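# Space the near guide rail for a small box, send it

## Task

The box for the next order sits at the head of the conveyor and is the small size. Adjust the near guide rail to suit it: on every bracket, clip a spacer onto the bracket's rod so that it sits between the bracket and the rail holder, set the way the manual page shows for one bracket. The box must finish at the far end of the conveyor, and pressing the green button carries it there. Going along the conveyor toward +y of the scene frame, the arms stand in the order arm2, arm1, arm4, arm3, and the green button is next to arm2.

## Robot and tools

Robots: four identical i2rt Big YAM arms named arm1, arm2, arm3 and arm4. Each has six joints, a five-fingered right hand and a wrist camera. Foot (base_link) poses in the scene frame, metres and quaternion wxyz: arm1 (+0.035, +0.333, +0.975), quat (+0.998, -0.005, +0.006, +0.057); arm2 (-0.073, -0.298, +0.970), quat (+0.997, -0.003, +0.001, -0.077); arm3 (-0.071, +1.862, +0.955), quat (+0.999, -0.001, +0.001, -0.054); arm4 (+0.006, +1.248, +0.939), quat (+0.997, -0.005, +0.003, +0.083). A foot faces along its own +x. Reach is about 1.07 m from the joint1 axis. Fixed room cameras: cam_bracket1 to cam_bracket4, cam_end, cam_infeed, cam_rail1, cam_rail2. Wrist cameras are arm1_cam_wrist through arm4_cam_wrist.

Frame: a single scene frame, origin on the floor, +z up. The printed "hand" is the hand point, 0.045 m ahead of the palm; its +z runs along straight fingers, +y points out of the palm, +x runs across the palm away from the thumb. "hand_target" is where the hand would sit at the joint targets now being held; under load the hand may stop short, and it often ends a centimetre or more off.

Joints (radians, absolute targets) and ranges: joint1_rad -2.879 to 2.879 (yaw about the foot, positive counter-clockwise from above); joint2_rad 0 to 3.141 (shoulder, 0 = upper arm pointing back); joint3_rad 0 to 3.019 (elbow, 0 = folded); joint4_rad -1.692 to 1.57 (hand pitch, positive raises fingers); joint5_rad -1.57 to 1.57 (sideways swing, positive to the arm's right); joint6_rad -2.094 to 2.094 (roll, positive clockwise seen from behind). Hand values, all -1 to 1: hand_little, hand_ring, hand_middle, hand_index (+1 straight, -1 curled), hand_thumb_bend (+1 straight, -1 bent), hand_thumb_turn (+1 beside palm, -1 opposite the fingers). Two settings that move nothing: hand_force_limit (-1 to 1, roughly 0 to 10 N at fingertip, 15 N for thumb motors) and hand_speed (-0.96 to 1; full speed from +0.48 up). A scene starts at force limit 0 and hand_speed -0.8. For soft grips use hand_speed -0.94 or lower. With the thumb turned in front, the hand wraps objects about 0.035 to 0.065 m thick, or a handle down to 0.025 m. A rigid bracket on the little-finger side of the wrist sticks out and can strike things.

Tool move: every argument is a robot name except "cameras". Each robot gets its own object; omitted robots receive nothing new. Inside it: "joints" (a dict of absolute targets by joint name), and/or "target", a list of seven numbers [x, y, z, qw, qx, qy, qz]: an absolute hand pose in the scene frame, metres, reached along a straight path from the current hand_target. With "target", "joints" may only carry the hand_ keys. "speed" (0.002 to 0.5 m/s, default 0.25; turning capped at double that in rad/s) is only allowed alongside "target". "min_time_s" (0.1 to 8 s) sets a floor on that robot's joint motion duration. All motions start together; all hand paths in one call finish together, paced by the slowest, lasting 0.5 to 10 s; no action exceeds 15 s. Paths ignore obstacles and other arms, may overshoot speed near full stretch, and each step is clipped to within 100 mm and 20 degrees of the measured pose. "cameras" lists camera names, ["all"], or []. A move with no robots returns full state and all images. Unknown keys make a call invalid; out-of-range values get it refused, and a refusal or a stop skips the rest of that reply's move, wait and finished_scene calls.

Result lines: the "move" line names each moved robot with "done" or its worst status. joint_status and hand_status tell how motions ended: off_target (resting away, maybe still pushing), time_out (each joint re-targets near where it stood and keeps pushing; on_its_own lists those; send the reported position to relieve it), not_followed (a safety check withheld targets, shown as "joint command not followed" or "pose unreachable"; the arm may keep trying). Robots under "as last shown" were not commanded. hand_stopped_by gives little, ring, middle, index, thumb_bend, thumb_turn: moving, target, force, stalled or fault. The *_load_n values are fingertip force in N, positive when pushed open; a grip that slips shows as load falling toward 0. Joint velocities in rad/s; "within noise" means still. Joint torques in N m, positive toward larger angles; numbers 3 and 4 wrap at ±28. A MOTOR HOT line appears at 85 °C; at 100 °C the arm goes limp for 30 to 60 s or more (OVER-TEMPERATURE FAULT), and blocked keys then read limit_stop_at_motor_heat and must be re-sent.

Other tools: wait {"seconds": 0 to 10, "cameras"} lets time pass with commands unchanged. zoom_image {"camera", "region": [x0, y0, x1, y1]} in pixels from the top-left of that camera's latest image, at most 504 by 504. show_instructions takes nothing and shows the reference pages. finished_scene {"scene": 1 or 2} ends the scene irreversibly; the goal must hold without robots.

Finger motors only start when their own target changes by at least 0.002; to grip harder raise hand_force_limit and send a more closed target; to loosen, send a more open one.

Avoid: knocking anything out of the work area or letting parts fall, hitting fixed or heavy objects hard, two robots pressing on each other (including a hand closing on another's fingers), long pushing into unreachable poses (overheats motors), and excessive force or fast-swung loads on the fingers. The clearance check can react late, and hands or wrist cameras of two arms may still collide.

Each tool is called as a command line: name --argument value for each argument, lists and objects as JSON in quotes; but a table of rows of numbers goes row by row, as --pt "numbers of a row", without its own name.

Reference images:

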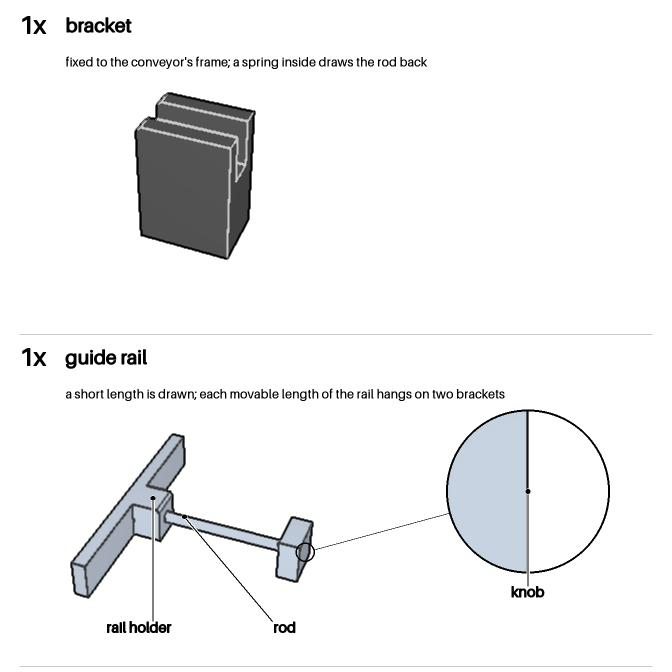

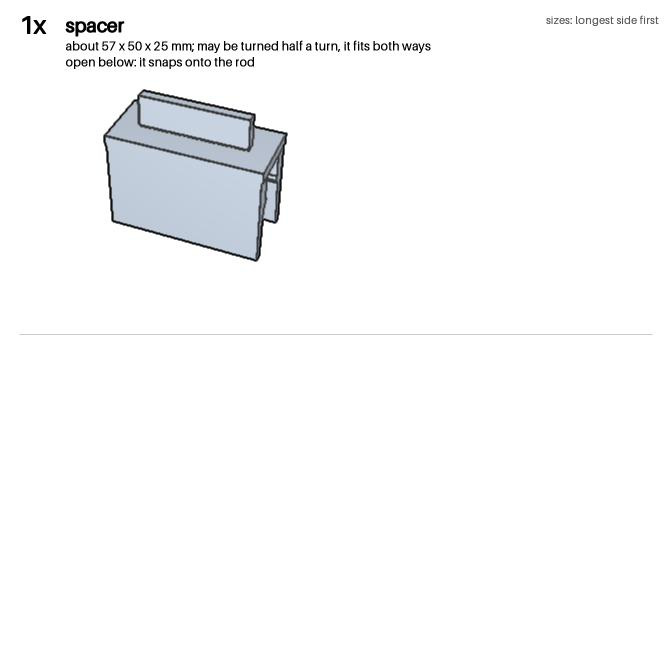

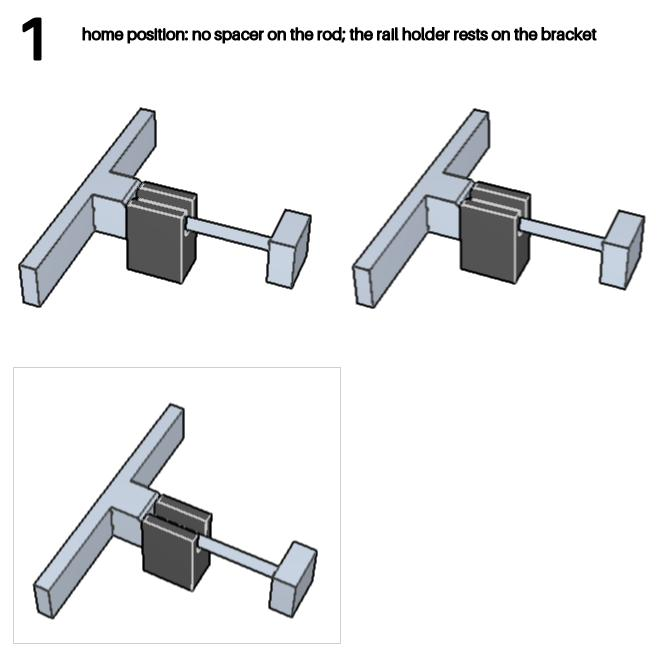

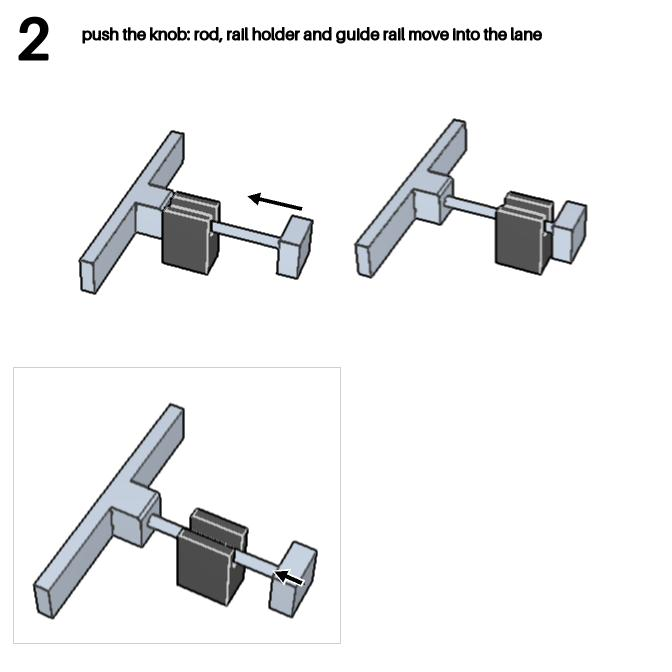

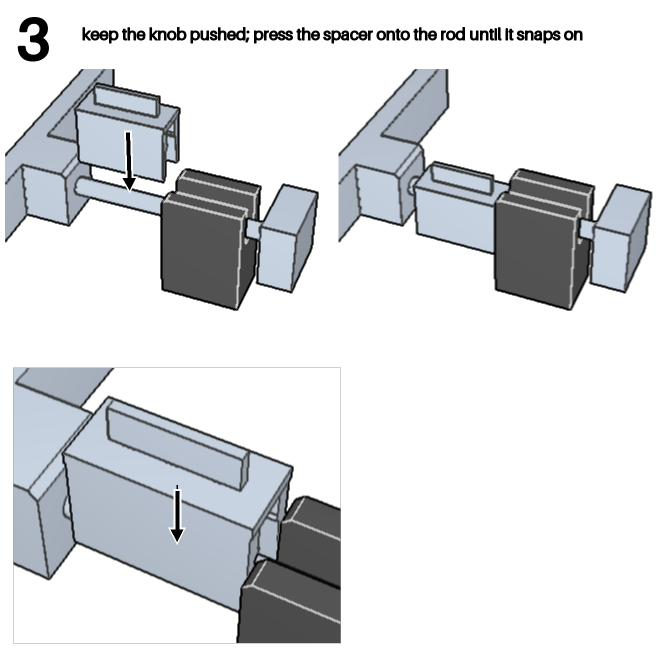

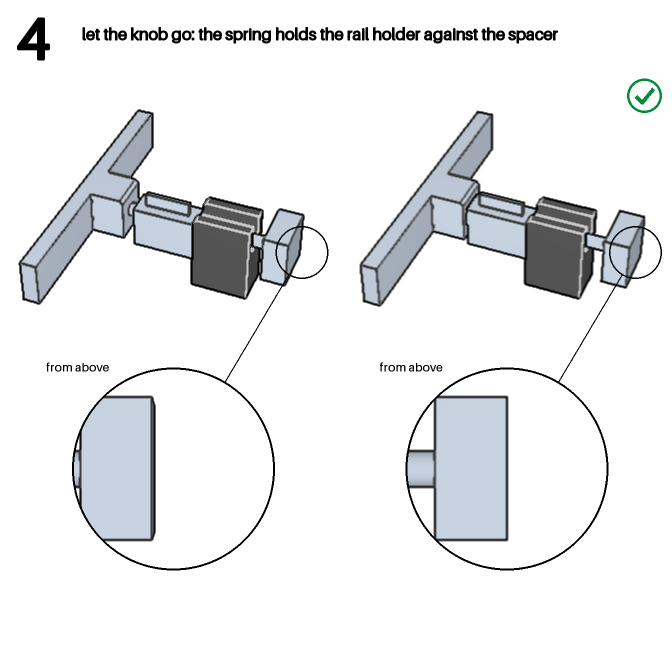

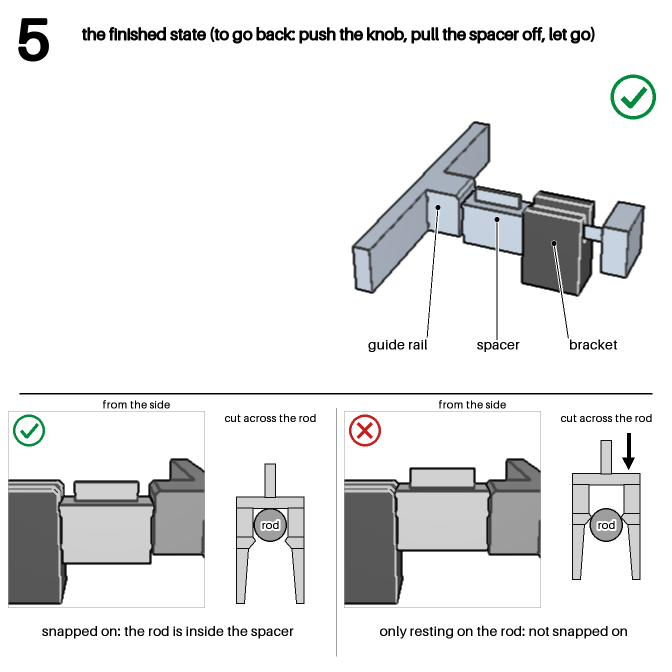

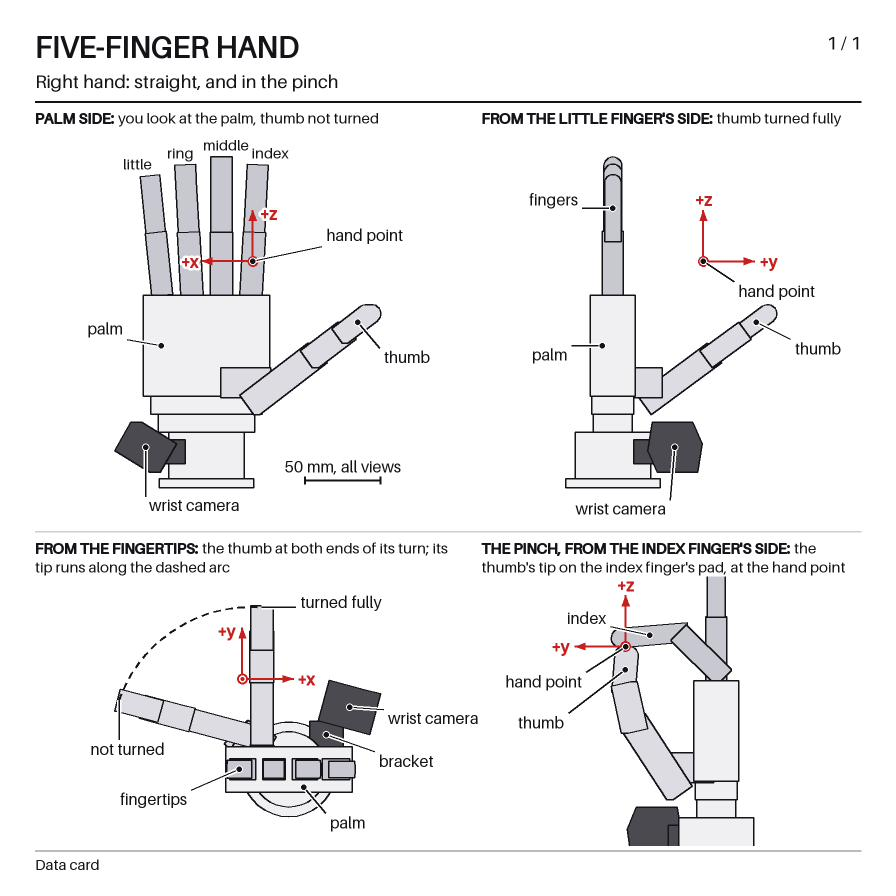

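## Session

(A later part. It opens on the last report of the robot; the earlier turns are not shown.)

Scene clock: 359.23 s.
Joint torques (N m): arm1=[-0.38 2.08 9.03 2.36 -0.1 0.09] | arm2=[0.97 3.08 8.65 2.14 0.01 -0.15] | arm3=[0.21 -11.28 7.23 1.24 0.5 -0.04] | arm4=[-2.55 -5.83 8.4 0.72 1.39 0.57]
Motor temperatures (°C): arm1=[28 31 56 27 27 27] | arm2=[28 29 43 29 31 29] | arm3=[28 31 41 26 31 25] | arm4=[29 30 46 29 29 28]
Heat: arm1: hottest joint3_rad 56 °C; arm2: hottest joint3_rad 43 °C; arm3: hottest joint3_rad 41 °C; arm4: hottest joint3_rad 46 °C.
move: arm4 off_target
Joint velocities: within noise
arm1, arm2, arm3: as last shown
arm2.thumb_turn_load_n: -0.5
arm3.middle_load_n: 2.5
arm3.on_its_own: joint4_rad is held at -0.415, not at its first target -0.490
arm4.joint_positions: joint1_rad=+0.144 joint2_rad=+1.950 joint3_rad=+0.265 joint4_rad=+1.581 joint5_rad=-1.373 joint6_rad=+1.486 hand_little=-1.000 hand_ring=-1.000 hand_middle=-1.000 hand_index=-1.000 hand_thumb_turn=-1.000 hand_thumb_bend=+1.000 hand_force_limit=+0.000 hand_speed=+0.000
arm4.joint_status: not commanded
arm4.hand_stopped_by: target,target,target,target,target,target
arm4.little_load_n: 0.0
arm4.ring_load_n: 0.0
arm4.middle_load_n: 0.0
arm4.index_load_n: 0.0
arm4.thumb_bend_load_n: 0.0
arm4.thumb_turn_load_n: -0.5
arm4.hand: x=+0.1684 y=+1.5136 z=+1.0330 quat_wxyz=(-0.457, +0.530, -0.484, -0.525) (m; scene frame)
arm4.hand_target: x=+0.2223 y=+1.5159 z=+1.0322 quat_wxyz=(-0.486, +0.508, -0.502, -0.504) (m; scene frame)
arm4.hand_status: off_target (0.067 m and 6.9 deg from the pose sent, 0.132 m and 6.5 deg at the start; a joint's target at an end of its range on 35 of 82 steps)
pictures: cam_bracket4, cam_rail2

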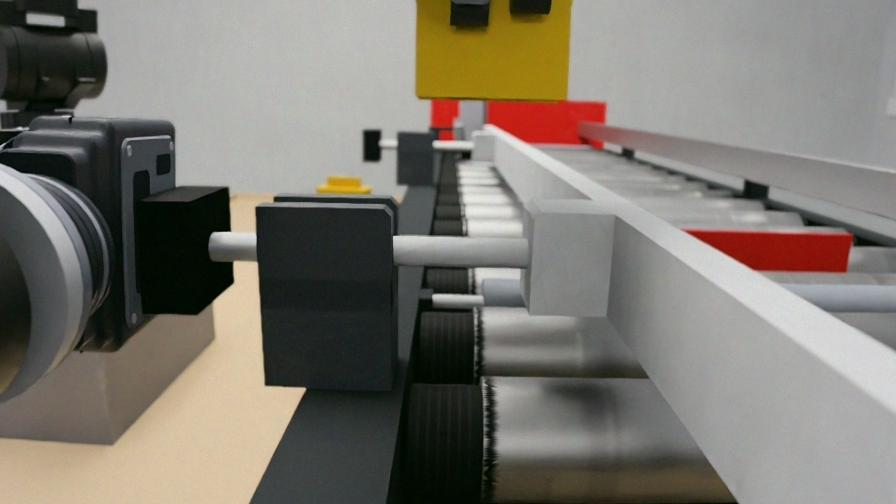

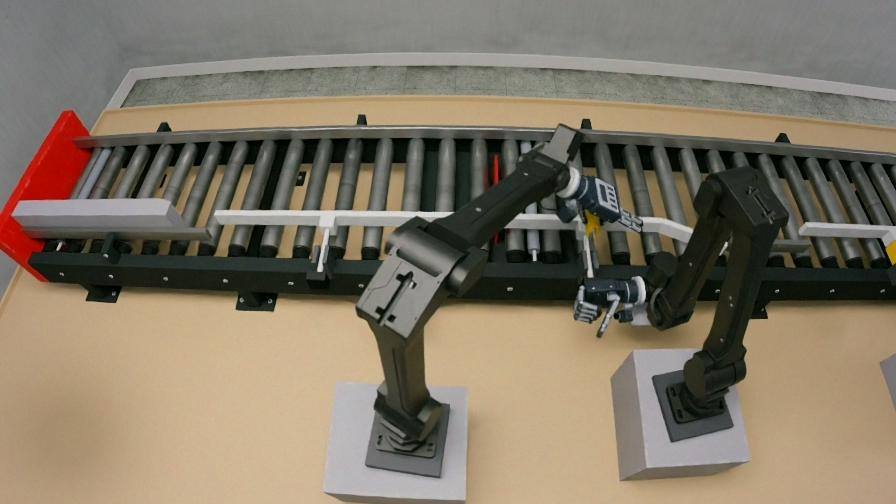

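move --arm4 '{"target":[0.255,1.52,1.03,0.5,-0.5,0.5,0.5],"speed":0.06}' --arm3 '{"target":[0.392,1.447,1.075,0,0,0.864,-0.503],"speed":0.08}' --cameras '["arm3_cam_wrist","cam_rail2","cam_bracket4"]'

Scene clock: 363.37 s.
Joint torques (N m): arm1=[-0.26 1.96 8.77 2.24 -0.08 0.1] | arm2=[0.85 3.02 8.66 2.11 0.02 -0.15] | arm3=[-0.91 -10.11 6.76 2.07 0.17 -0.15] | arm4=[-3.31 -5.83 11.15 0.51 1.91 0.69]
Motor temperatures (°C): arm1=[28 31 56 27 27 27] | arm2=[28 29 43 29 31 29] | arm3=[28 31 41 26 31 25] | arm4=[29 30 45 29 30 28]
Heat: arm1: hottest joint3_rad 56 °C; arm2: hottest joint3_rad 43 °C; arm3: hottest joint3_rad 41 °C; arm4: hottest joint3_rad 45 °C.
move: arm3 off_target; arm4 off_target
Joint velocities: within noise
arm1, arm2: as last shown
arm1.index_load_n: 0.5
arm2.little_load_n: -0.5
arm2.thumb_turn_load_n: 0.0
arm3.joint_positions: joint1_rad=-0.450 joint2_rad=+1.644 joint3_rad=+1.177 joint4_rad=-0.345 joint5_rad=+0.827 joint6_rad=+0.671 hand_little=+1.000 hand_ring=+1.000 hand_middle=-0.191 hand_index=-0.237 hand_thumb_turn=-1.000 hand_thumb_bend=+0.651 hand_force_limit=-0.100 hand_speed=-0.920
arm3.joint_status: not commanded
arm3.hand_stopped_by: target,target,force,force,force,target
arm3.little_load_n: 0.0
arm3.ring_load_n: 0.0
arm3.middle_load_n: 3.0
arm3.index_load_n: 4.0
arm3.thumb_bend_load_n: 10.0
arm3.thumb_turn_load_n: -1.0
arm3.hand: x=+0.3943 y=+1.4534 z=+1.0845 quat_wxyz=(-0.003, -0.001, -0.863, +0.505) (m; scene frame)
arm3.hand_target: x=+0.3909 y=+1.4467 z=+1.0752 quat_wxyz=(+0.001, -0.001, -0.864, +0.503) (m; scene frame)
arm3.hand_status: off_target (0.012 m and 0.4 deg from the pose sent, 0.031 m and 0.8 deg at the start)
arm4.joint_positions: joint1_rad=+0.130 joint2_rad=+1.959 joint3_rad=+0.295 joint4_rad=+1.584 joint5_rad=-1.390 joint6_rad=+1.504 hand_little=-1.000 hand_ring=-1.000 hand_middle=-1.000 hand_index=-1.000 hand_thumb_turn=-1.000 hand_thumb_bend=+1.000 hand_force_limit=+0.000 hand_speed=+0.000
arm4.joint_status: not commanded
arm4.hand_stopped_by: target,target,target,target,target,target
arm4.little_load_n: 0.0
arm4.ring_load_n: 0.0
arm4.middle_load_n: 0.0
arm4.index_load_n: 0.0
arm4.thumb_bend_load_n: 0.0
arm4.thumb_turn_load_n: 0.0
arm4.hand: x=+0.1797 y=+1.5132 z=+1.0329 quat_wxyz=(-0.459, +0.530, -0.481, -0.526) (m; scene frame)
arm4.hand_target: x=+0.2489 y=+1.5147 z=+1.0331 quat_wxyz=(-0.498, +0.503, -0.501, -0.497) (m; scene frame)
arm4.hand_status: off_target (0.076 m and 6.9 deg from the pose sent, 0.087 m and 6.9 deg at the start)
pictures: arm3_cam_wrist, cam_bracket4, cam_rail2

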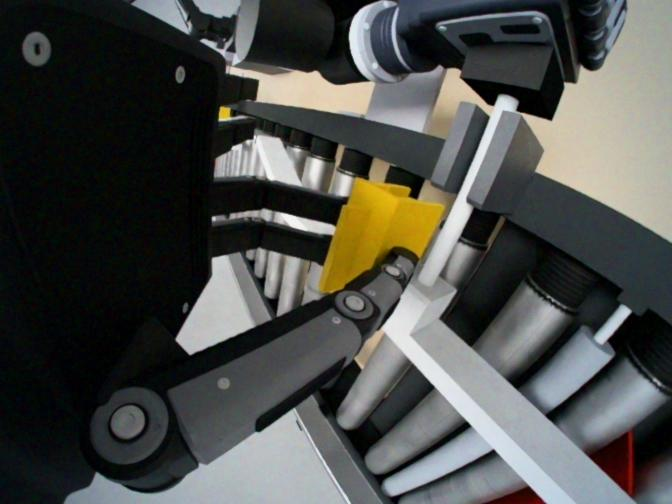

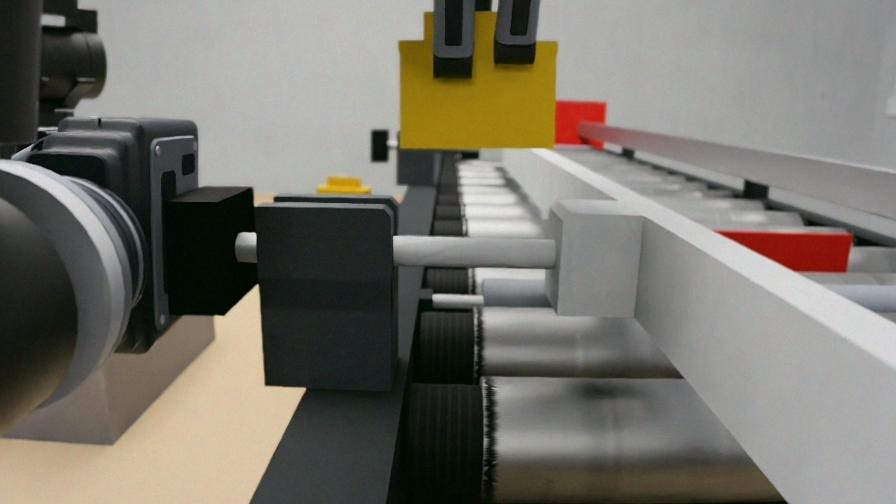

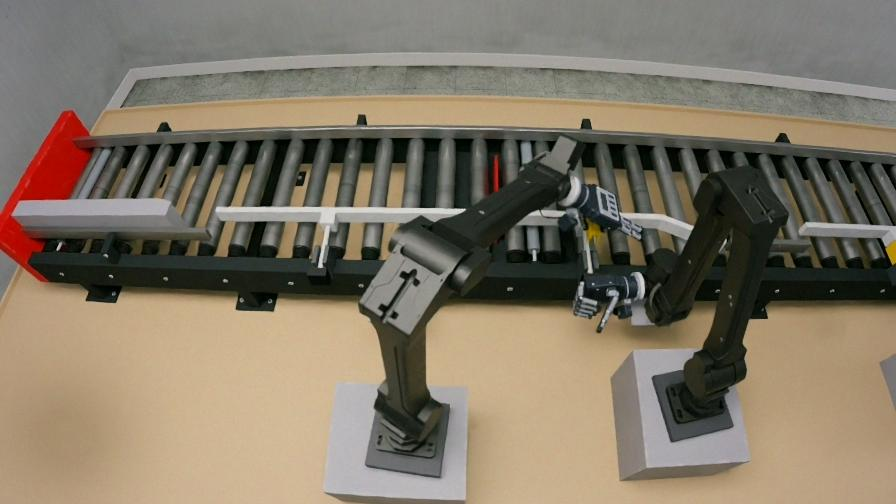

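move --arm3 '{"target":[0.391,1.438,1.052,0,0,0.864,-0.503],"speed":0.06}' --cameras '["arm3_cam_wrist","cam_rail2","cam_bracket4"]'

zoom_image --camera "cam_bracket4" --region '[370, 120, 610, 320]'

zoom_image --camera "cam_rail2" --region '[550, 190, 630, 300]'

Scene clock: 379.00 s.
Joint torques (N m): arm1=[-0.21 1.67 8.69 2.35 -0.09 0.1] | arm2=[0.97 3.08 8.64 2.13 0.02 -0.15] | arm3=[0.21 -11.58 6.89 1.29 0.48 -0.04] | arm4=[-3.19 -5.77 11.15 0.51 1.91 0.65]
Motor temperatures (°C): arm1=[28 31 56 27 27 27] | arm2=[28 29 44 29 30 29] | arm3=[28 32 40 26 31 25] | arm4=[29 30 44 29 33 28]
Heat: arm1: hottest joint3_rad 56 °C; arm2: hottest joint3_rad 44 °C; arm3: hottest joint3_rad 40 °C; arm4: hottest joint3_rad 44 °C.
move: arm3 not_followed
Joint velocities: within noise
arm1, arm2: as last shown
arm1.index_load_n: 0.0
arm2.little_load_n: 0.0
arm3.joint_positions: joint1_rad=-0.462 joint2_rad=+1.682 joint3_rad=+1.157 joint4_rad=-0.273 joint5_rad=+0.815 joint6_rad=+0.655 hand_little=+1.000 hand_ring=+1.000 hand_middle=-0.191 hand_index=-0.237 hand_thumb_turn=-1.000 hand_thumb_bend=+0.651 hand_force_limit=-0.100 hand_speed=-0.920
arm3.joint_status: not commanded
arm3.hand_stopped_by: target,target,force,force,force,target
arm3.little_load_n: -0.5
arm3.ring_load_n: 0.0
arm3.middle_load_n: 3.0
arm3.index_load_n: 4.0
arm3.thumb_bend_load_n: 10.0
arm3.thumb_turn_load_n: -1.0
arm3.hand: x=+0.3956 y=+1.4459 z=+1.0619 quat_wxyz=(-0.005, +0.000, -0.863, +0.505) (m; scene frame)
arm3.hand_target: x=+0.3956 y=+1.4459 z=+1.0619 quat_wxyz=(-0.005, +0.000, -0.863, +0.505) (m; scene frame)
arm3.hand_status: not_followed (0.013 m and 0.7 deg from the pose sent, 0.036 m and 0.4 deg at the start)
arm4.joint_positions: joint1_rad=+0.130 joint2_rad=+1.959 joint3_rad=+0.295 joint4_rad=+1.584 joint5_rad=-1.390 joint6_rad=+1.506 hand_little=-1.000 hand_ring=-1.000 hand_middle=-1.000 hand_index=-1.000 hand_thumb_turn=-1.000 hand_thumb_bend=+1.000 hand_force_limit=+0.000 hand_speed=+0.000
arm4.joint_status: not commanded
arm4.hand_stopped_by: target,target,target,target,target,target
arm4.little_load_n: 0.0
arm4.ring_load_n: 0.0
arm4.middle_load_n: 0.0
arm4.index_load_n: 0.0
arm4.thumb_bend_load_n: 0.0
arm4.thumb_turn_load_n: -0.5
arm4.hand: x=+0.1797 y=+1.5132 z=+1.0330 quat_wxyz=(-0.459, +0.530, -0.481, -0.526) (m; scene frame)
arm4.hand_target: x=+0.2490 y=+1.5147 z=+1.0332 quat_wxyz=(-0.498, +0.503, -0.502, -0.497) (m; scene frame)
arm4.hand_status: not commanded
pictures: arm3_cam_wrist, cam_bracket4, cam_rail2
led back after a hold (arm3 arm): the arm was led back toward your command in small steps, so it may still be short of it.
pose unreachable (arm3 arm): on one or more control steps of this call this arm could not follow its commanded pose, so it was not sent that pose on those steps. On the call's last step it was still not sent that pose. It may still have moved: this result reports where it is.
cause: moving toward the commanded pose would bring a part of the arm too close to another arm (this arm's hand and a part of the arm4 arm, along the way the arms are being sent, or toward where that arm still pushes).

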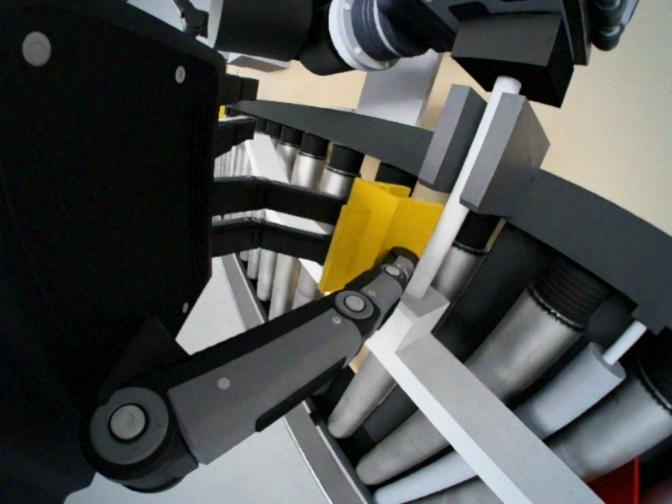

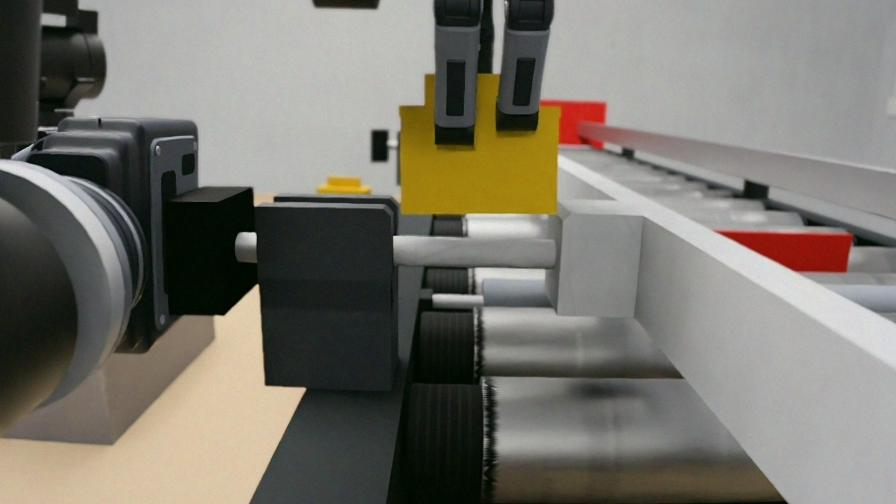

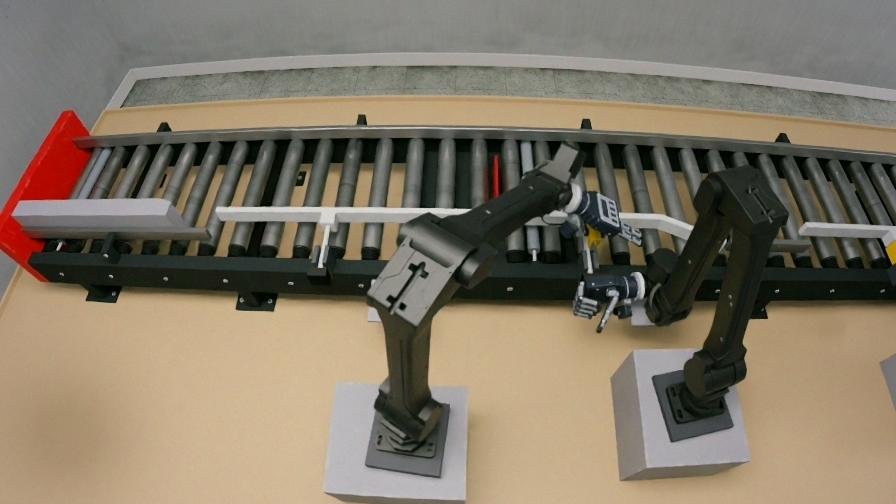

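Scaled by 2.100.

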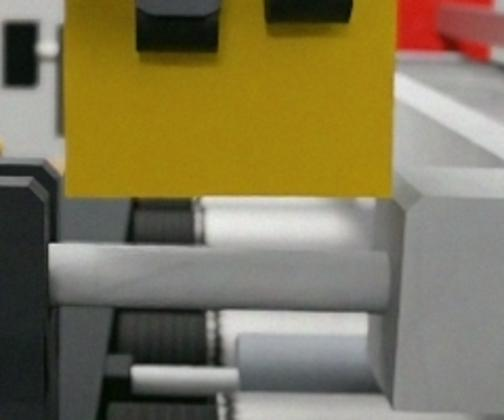

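Scaled by 4.582.

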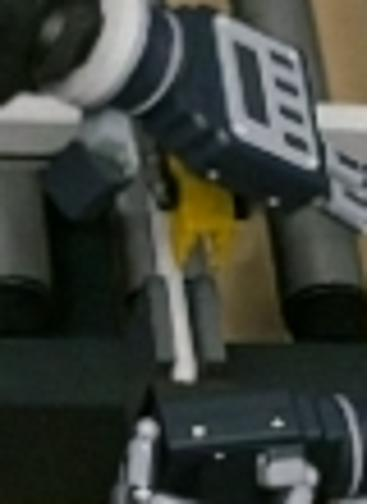

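move --arm3 '{"target":[0.400,1.455,1.15,0,0,0.864,-0.503],"speed":0.1}'

move --arm4 '{"target":[0.10,1.52,1.03,0.5,-0.5,0.5,0.5],"speed":0.08}'

move --arm4 '{"target":[0.12,1.52,1.20,0.5,-0.5,0.5,0.5],"speed":0.2}'

move --arm4 '{"target":[0.16,1.48,1.22,0.5,-0.5,0.5,-0.5],"speed":0.3}' --cameras '["arm4_cam_wrist","cam_rail2","cam_bracket4"]'

Scene clock: 433.77 s.
Joint torques (N m): arm1=[-0.15 2.02 8.79 2.26 -0.03 0.11] | arm2=[0.91 3.08 8.65 2.11 0.02 -0.14] | arm3=[1.32 -11.11 10.7 0.7 0.82 0.09] | arm4=[-3.37 -5.77 11.12 0.49 1.91 0.63]
Motor temperatures (°C): arm1=[28 31 56 27 27 27] | arm2=[28 29 44 29 30 29] | arm3=[28 31 42 26 31 25] | arm4=[29 30 44 28 37 29]
Heat: arm1: hottest joint3_rad 56 °C; arm2: hottest joint3_rad 44 °C; arm3: hottest joint3_rad 42 °C; arm4: hottest joint3_rad 44 °C.
move: arm3 off_target
Joint velocities: within noise
arm1, arm2, arm4: as last shown
arm3.joint_positions: joint1_rad=-0.462 joint2_rad=+1.596 joint3_rad=+1.261 joint4_rad=-0.525 joint5_rad=+0.827 joint6_rad=+0.671 hand_little=+1.000 hand_ring=+1.000 hand_middle=-0.191 hand_index=-0.237 hand_thumb_turn=-1.000 hand_thumb_bend=+0.651 hand_force_limit=-0.100 hand_speed=-0.920
arm3.joint_status: not commanded
arm3.hand_stopped_by: target,target,force,force,force,target
arm3.little_load_n: 0.0
arm3.ring_load_n: 0.0
arm3.middle_load_n: 3.5
arm3.index_load_n: 3.5
arm3.thumb_bend_load_n: 10.0
arm3.thumb_turn_load_n: -0.5
arm3.hand: x=+0.3827 y=+1.4521 z=+1.1281 quat_wxyz=(+0.017, +0.004, -0.869, +0.494) (m; scene frame)
arm3.hand_target: x=+0.3975 y=+1.4521 z=+1.1503 quat_wxyz=(+0.001, -0.003, -0.864, +0.503) (m; scene frame)
arm3.hand_status: off_target (0.028 m and 2.4 deg from the pose sent, 0.089 m and 0.7 deg at the start)
arm4.little_load_n: 0.5
arm4.index_load_n: 0.5
pictures: none

Scene clock: 436.17 s.
Joint torques (N m): arm1=[-0.56 1.85 8.91 2.32 -0.09 0.09] | arm2=[0.91 3.02 8.65 2.13 0.01 -0.14] | arm3=[1.32 -11.22 10.7 0.69 0.82 0.08] | arm4=[2.2 -7.41 -1.78 0.76 0.08 -0.08]
Motor temperatures (°C): arm1=[28 31 56 27 27 27] | arm2=[28 29 44 29 30 29] | arm3=[28 31 42 26 31 25] | arm4=[29 30 44 29 36 28]
Heat: arm1: hottest joint3_rad 56 °C; arm2: hottest joint3_rad 44 °C; arm3: hottest joint3_rad 42 °C; arm4: hottest joint3_rad 44 °C.
move: arm4 off_target
Joint velocities: within noise
arm1, arm2, arm3: as last shown
arm1.little_load_n: -0.5
arm4.joint_positions: joint1_rad=+0.253 joint2_rad=+1.887 joint3_rad=+0.076 joint4_rad=+1.584 joint5_rad=-1.149 joint6_rad=+1.358 hand_little=-1.000 hand_ring=-1.000 hand_middle=-1.000 hand_index=-1.000 hand_thumb_turn=-1.000 hand_thumb_bend=+1.000 hand_force_limit=+0.000 hand_speed=+0.000
arm4.joint_status: not commanded
arm4.hand_stopped_by: target,target,target,target,target,target
arm4.little_load_n: 0.0
arm4.ring_load_n: 0.0
arm4.middle_load_n: 0.0
arm4.index_load_n: 0.0
arm4.thumb_bend_load_n: 0.0
arm4.thumb_turn_load_n: 0.0
arm4.hand: x=+0.1145 y=+1.5201 z=+1.0295 quat_wxyz=(-0.471, +0.527, -0.523, -0.475) (m; scene frame)
arm4.hand_target: x=+0.1089 y=+1.5211 z=+1.0303 quat_wxyz=(-0.475, +0.536, -0.514, -0.472) (m; scene frame)
arm4.hand_status: off_target (0.014 m and 6.0 deg from the pose sent, 0.080 m and 6.9 deg at the start; a joint's target at an end of its range on 69 of 72 steps)
pictures: none

Scene clock: 438.23 s.
Joint torques (N m): arm1=[-0.38 1.96 8.79 2.25 -0.07 0.06] | arm2=[0.91 3.08 8.66 2.11 0.01 -0.15] | arm3=[1.32 -11.28 10.69 0.68 0.82 0.08] | arm4=[0.56 -0.56 13.48 0.54 -0.06 -0.13]
Motor temperatures (°C): arm1=[28 31 56 27 27 27] | arm2=[28 29 44 29 30 29] | arm3=[28 31 42 26 31 25] | arm4=[29 30 44 28 36 28]
Heat: arm1: hottest joint3_rad 56 °C; arm2: hottest joint3_rad 44 °C; arm3: hottest joint3_rad 42 °C; arm4: hottest joint3_rad 44 °C.
move: arm4 off_target
Joint velocities: within noise
arm1, arm2, arm3: as last shown
arm1.little_load_n: 0.0
arm3.index_load_n: 3.0
arm4.joint_positions: joint1_rad=+0.251 joint2_rad=+0.768 joint3_rad=+0.114 joint4_rad=+0.623 joint5_rad=-1.156 joint6_rad=+1.619 hand_little=-1.000 hand_ring=-1.000 hand_middle=-1.000 hand_index=-1.000 hand_thumb_turn=-1.000 hand_thumb_bend=+1.000 hand_force_limit=+0.000 hand_speed=+0.000
arm4.joint_status: not commanded
arm4.hand_stopped_by: target,target,target,target,target,target
arm4.little_load_n: 0.5
arm4.ring_load_n: 0.0
arm4.middle_load_n: 0.0
arm4.index_load_n: 0.0
arm4.thumb_bend_load_n: -0.5
arm4.thumb_turn_load_n: -0.5
arm4.hand: x=+0.1081 y=+1.5155 z=+1.1766 quat_wxyz=(-0.473, +0.486, -0.525, -0.515) (m; scene frame)
arm4.hand_target: x=+0.1176 y=+1.5183 z=+1.1971 quat_wxyz=(-0.497, +0.497, -0.504, -0.501) (m; scene frame)
arm4.hand_status: off_target (0.027 m and 4.8 deg from the pose sent, 0.171 m and 6.0 deg at the start; a joint's target at an end of its range on 1 of 62 steps)
pictures: none

Scene clock: 442.33 s.
Joint torques (N m): arm1=[-0.38 2.32 8.76 2.33 -0.07 0.1] | arm2=[0.97 3.08 8.66 2.11 0.02 -0.15] | arm3=[1.32 -11.22 10.69 0.68 0.82 0.09] | arm4=[2.26 1.26 14.9 -0.4 1.24 0.19]
Motor temperatures (°C): arm1=[28 31 56 27 27 27] | arm2=[28 29 44 29 30 29] | arm3=[28 31 42 26 31 25] | arm4=[29 30 45 28 35 28]
Heat: arm1: hottest joint3_rad 56 °C; arm2: hottest joint3_rad 44 °C; arm3: hottest joint3_rad 42 °C; arm4: hottest joint3_rad 45 °C.
move: arm4 off_target
Joint velocities: within noise
arm1.joint_positions: joint1_rad=+0.136 joint2_rad=+0.617 joint3_rad=+1.332 joint4_rad=-1.203 joint5_rad=-0.121 joint6_rad=-1.300 hand_little=+1.000 hand_ring=+1.000 hand_middle=+1.000 hand_index=+1.000 hand_thumb_turn=+1.000 hand_thumb_bend=+1.000 hand_force_limit=+0.000 hand_speed=-0.800
arm1.joint_status: not commanded
arm1.hand_stopped_by: target,target,target,target,target,target
arm1.little_load_n: 0.0
arm1.ring_load_n: 0.0
arm1.middle_load_n: 0.0
arm1.index_load_n: 0.0
arm1.thumb_bend_load_n: 0.0
arm1.thumb_turn_load_n: 0.0
arm1.hand: x=+0.2992 y=+0.3763 z=+1.4587 quat_wxyz=(-0.178, +0.860, +0.023, +0.478) (m; scene frame)
arm1.hand_target: x=+0.2980 y=+0.3761 z=+1.4709 quat_wxyz=(-0.180, +0.853, +0.024, +0.489) (m; scene frame)
arm1.hand_status: not commanded
arm2.joint_positions: joint1_rad=-0.027 joint2_rad=+0.640 joint3_rad=+1.404 joint4_rad=-1.216 joint5_rad=-0.086 joint6_rad=-1.008 hand_little=+1.000 hand_ring=+1.000 hand_middle=+1.000 hand_index=+1.000 hand_thumb_turn=+1.000 hand_thumb_bend=+1.000 hand_force_limit=+0.000 hand_speed=-0.800
arm2.joint_status: not commanded
arm2.hand_stopped_by: target,target,target,target,target,target
arm2.little_load_n: 0.0
arm2.ring_load_n: 0.0
arm2.middle_load_n: 0.0
arm2.index_load_n: 0.0
arm2.thumb_bend_load_n: 0.0
arm2.thumb_turn_load_n: 0.0
arm2.hand: x=+0.1735 y=-0.3588 z=+1.4749 quat_wxyz=(-0.134, +0.798, -0.285, +0.513) (m; scene frame)
arm2.hand_target: x=+0.1724 y=-0.3585 z=+1.4879 quat_wxyz=(-0.136, +0.791, -0.282, +0.525) (m; scene frame)
arm2.hand_status: not commanded
arm3: as last shown
arm4.joint_positions: joint1_rad=+1.573 joint2_rad=+0.643 joint3_rad=+0.608 joint4_rad=-1.343 joint5_rad=+1.546 joint6_rad=+1.334 hand_little=-1.000 hand_ring=-1.000 hand_middle=-1.000 hand_index=-1.000 hand_thumb_turn=-1.000 hand_thumb_bend=+1.000 hand_force_limit=+0.000 hand_speed=+0.000
arm4.joint_status: not commanded
arm4.hand_stopped_by: target,target,target,target,target,target
arm4.little_load_n: 0.0
arm4.ring_load_n: 0.0
arm4.middle_load_n: 0.0
arm4.index_load_n: 0.0
arm4.thumb_bend_load_n: 0.0
arm4.thumb_turn_load_n: 0.0
arm4.hand: x=+0.1666 y=+1.4654 z=+1.1959 quat_wxyz=(-0.521, +0.562, -0.447, +0.462) (m; scene frame)
arm4.hand_target: x=+0.1625 y=+1.4765 z=+1.2206 quat_wxyz=(-0.540, +0.549, -0.457, +0.445) (m; scene frame)
arm4.hand_status: off_target (0.029 m and 10.6 deg from the pose sent, 0.076 m and 122.0 deg at the start)
pictures: arm4_cam_wrist, cam_bracket4, cam_rail2

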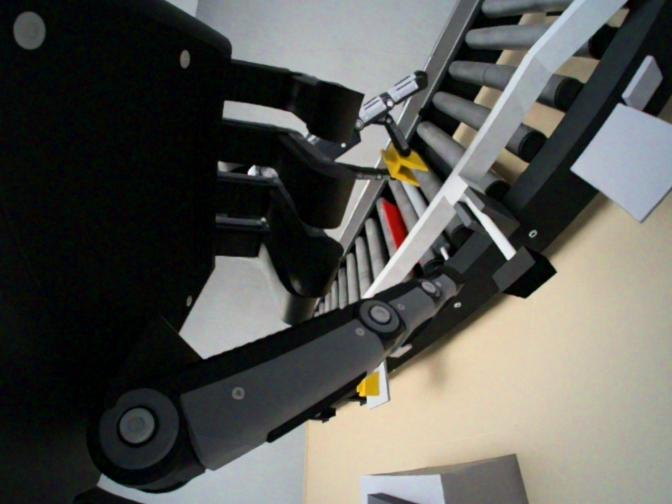

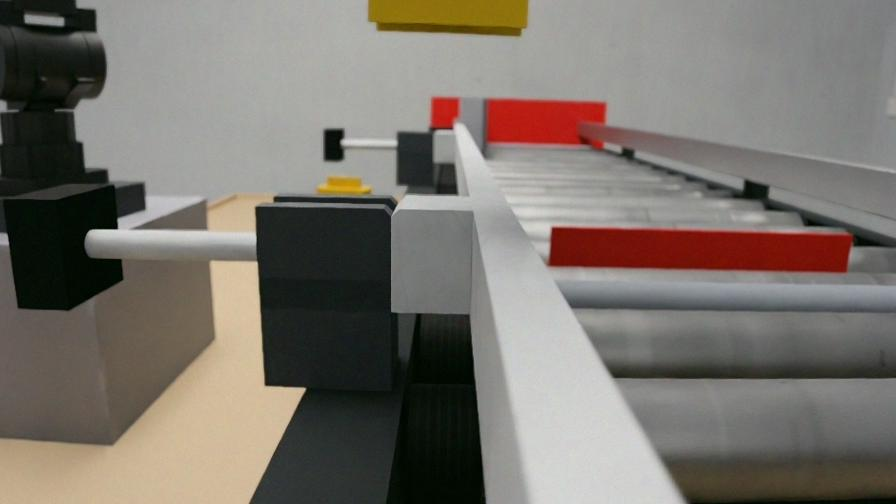

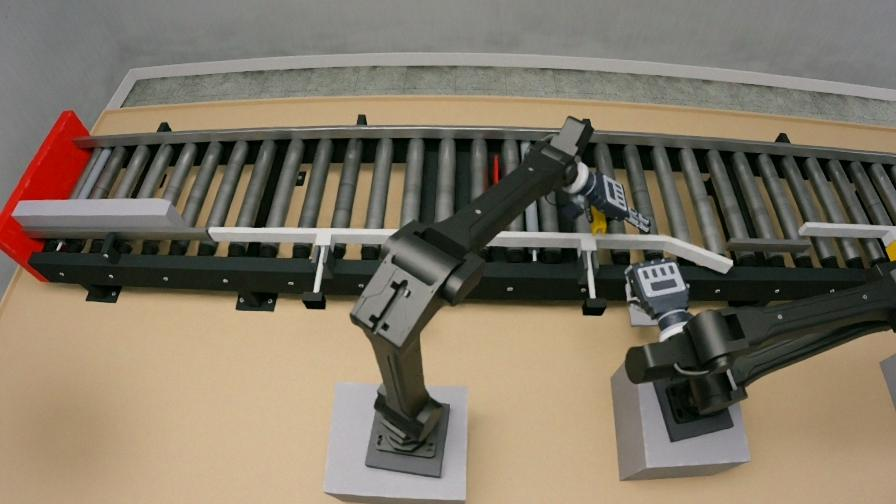

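move --arm4 '{"target":[0.125,1.486,0.985,0.5,-0.5,0.5,-0.5],"speed":0.2}' --cameras '["arm4_cam_wrist","cam_rail2","cam_bracket4"]'

Scene clock: 451.33 s.
Joint torques (N m): arm1=[-0.67 2.43 8.83 2.37 -0.06 0.12] | arm2=[0.97 3.02 8.66 2.14 0.01 -0.15] | arm3=[1.32 -11.28 10.69 0.68 0.82 0.08] | arm4=[1.08 -3.84 7.08 -1.37 0.44 0.19]
Motor temperatures (°C): arm1=[28 31 56 27 27 27] | arm2=[28 29 44 29 30 29] | arm3=[28 32 42 26 31 25] | arm4=[29 30 45 28 34 28]
Heat: arm1: hottest joint3_rad 56 °C; arm2: hottest joint3_rad 44 °C; arm3: hottest joint3_rad 42 °C; arm4: hottest joint3_rad 45 °C.
move: arm4 off_target
Joint velocities: within noise
arm1, arm2, arm3: as last shown
arm3.index_load_n: 3.5
arm4.joint_positions: joint1_rad=+1.692 joint2_rad=+1.323 joint3_rad=+0.361 joint4_rad=-1.164 joint5_rad=+1.368 joint6_rad=+2.076 hand_little=-1.000 hand_ring=-1.000 hand_middle=-1.000 hand_index=-1.000 hand_thumb_turn=-1.000 hand_thumb_bend=+1.000 hand_force_limit=+0.000 hand_speed=+0.000
arm4.joint_status: not commanded
arm4.hand_stopped_by: target,target,target,target,target,target
arm4.little_load_n: 0.0
arm4.ring_load_n: 0.0
arm4.middle_load_n: 0.0
arm4.index_load_n: 0.0
arm4.thumb_bend_load_n: 0.0
arm4.thumb_turn_load_n: 0.0
arm4.hand: x=+0.1303 y=+1.4752 z=+0.9802 quat_wxyz=(-0.478, +0.605, -0.472, +0.428) (m; scene frame)
arm4.hand_target: x=+0.1270 y=+1.4861 z=+0.9856 quat_wxyz=(-0.483, +0.598, -0.485, +0.417) (m; scene frame)
arm4.hand_status: off_target (0.013 m and 15.2 deg from the pose sent, 0.216 m and 10.6 deg at the start; a joint's target at an end of its range on 27 of 67 steps)
pictures: arm4_cam_wrist, cam_bracket4, cam_rail2

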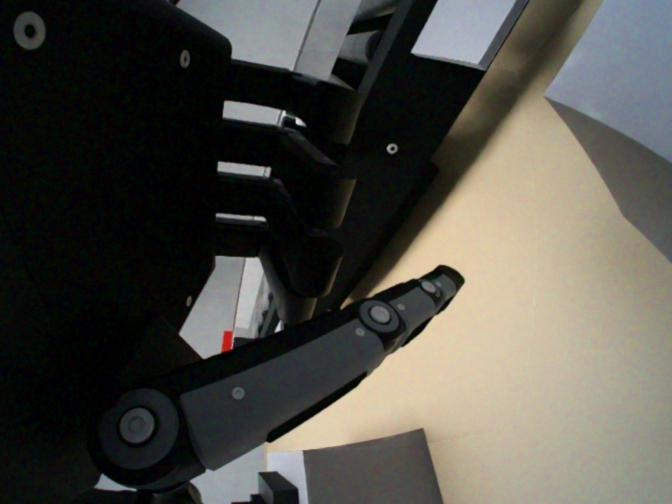

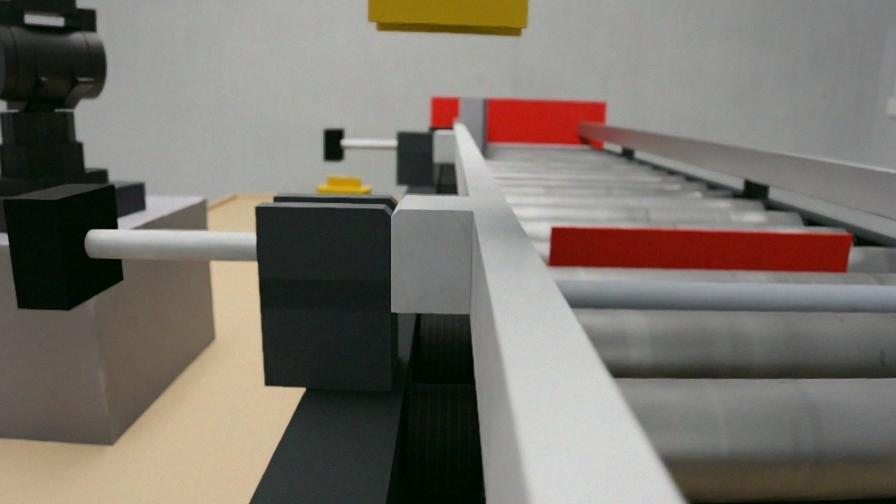

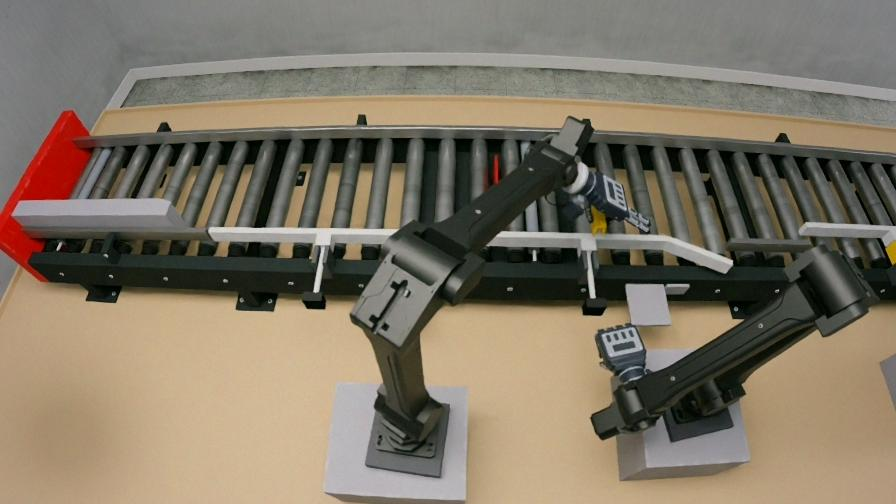

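move --arm4 '{"target":[0.125,1.43,0.985,0,0.7071,0,0.7071],"speed":0.25}' --cameras '["arm4_cam_wrist","cam_rail2","cam_bracket4"]'

Scene clock: 463.10 s.
Joint torques (N m): arm1=[-0.56 2.14 8.8 2.45 -0.09 0.11] | arm2=[0.91 2.96 8.64 2.11 0.01 -0.15] | arm3=[1.38 -11.22 10.69 0.68 0.82 0.08] | arm4=[2.32 -7.3 2.32 -2.41 -0.03 -0.2]
Motor temperatures (°C): arm1=[28 31 56 27 27 27] | arm2=[28 29 44 29 30 29] | arm3=[28 32 43 26 32 25] | arm4=[29 30 45 29 33 28]
Heat: arm1: hottest joint3_rad 56 °C; arm2: hottest joint3_rad 44 °C; arm3: hottest joint3_rad 43 °C; arm4: hottest joint3_rad 45 °C.
move: arm4 off_target
Joint velocities: within noise
arm1, arm2, arm3: as last shown
arm1.ring_load_n: -0.5
arm1.thumb_turn_load_n: -0.5
arm2.middle_load_n: -0.5
arm3.thumb_bend_load_n: 9.5
arm4.joint_positions: joint1_rad=+1.692 joint2_rad=+1.870 joint3_rad=+0.613 joint4_rad=-1.655 joint5_rad=+1.283 joint6_rad=+1.398 hand_little=-1.000 hand_ring=-1.000 hand_middle=-1.000 hand_index=-1.000 hand_thumb_turn=-1.000 hand_thumb_bend=+1.000 hand_force_limit=+0.000 hand_speed=+0.000
arm4.joint_status: not commanded
arm4.hand_stopped_by: target,target,target,target,target,target
arm4.little_load_n: 0.0
arm4.ring_load_n: 0.0
arm4.middle_load_n: 0.0
arm4.index_load_n: 0.0
arm4.thumb_bend_load_n: -0.5
arm4.thumb_turn_load_n: 0.5
arm4.hand: x=+0.1295 y=+1.4257 z=+0.9827 quat_wxyz=(-0.014, +0.731, -0.011, +0.682) (m; scene frame)
arm4.hand_target: x=+0.1253 y=+1.4294 z=+0.9854 quat_wxyz=(-0.005, +0.730, +0.006, +0.683) (m; scene frame)
arm4.hand_status: off_target (0.007 m and 4.5 deg from the pose sent, 0.046 m and 86.1 deg at the start; a joint's target at an end of its range on 58 of 116 steps)
pictures: arm4_cam_wrist, cam_bracket4, cam_rail2

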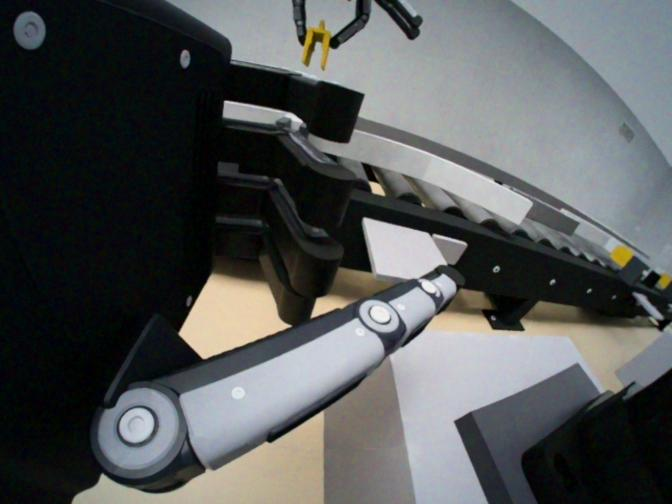

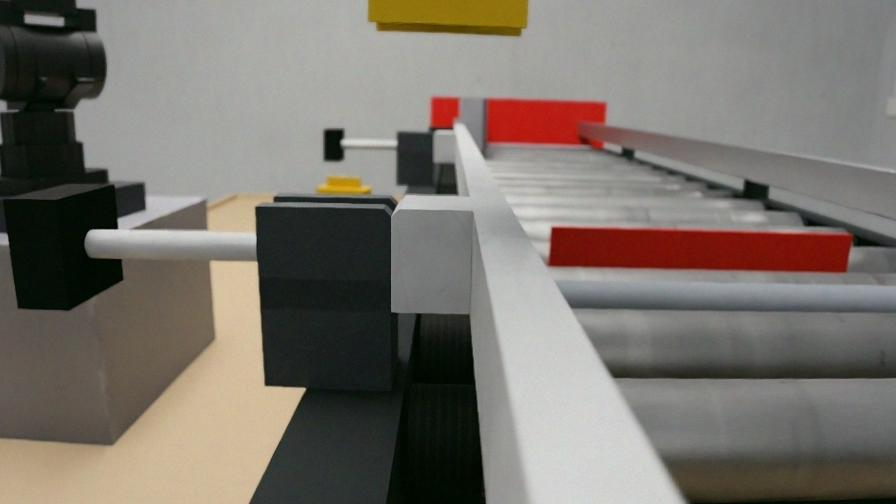

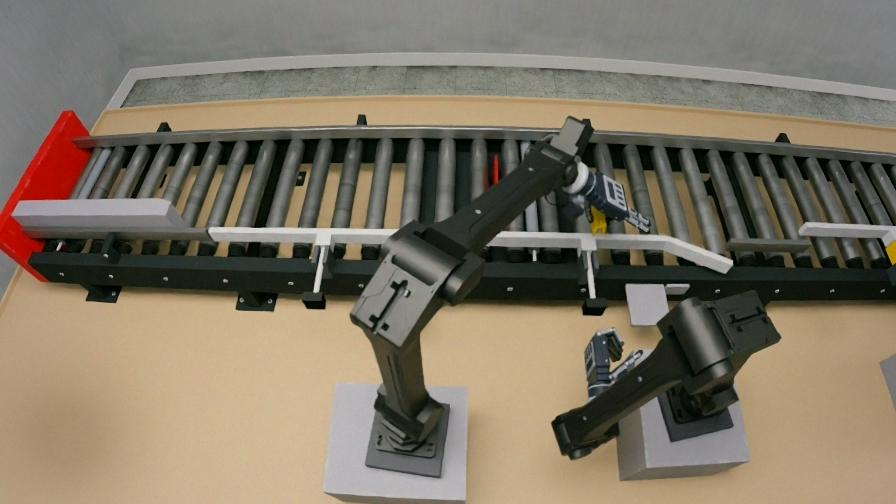

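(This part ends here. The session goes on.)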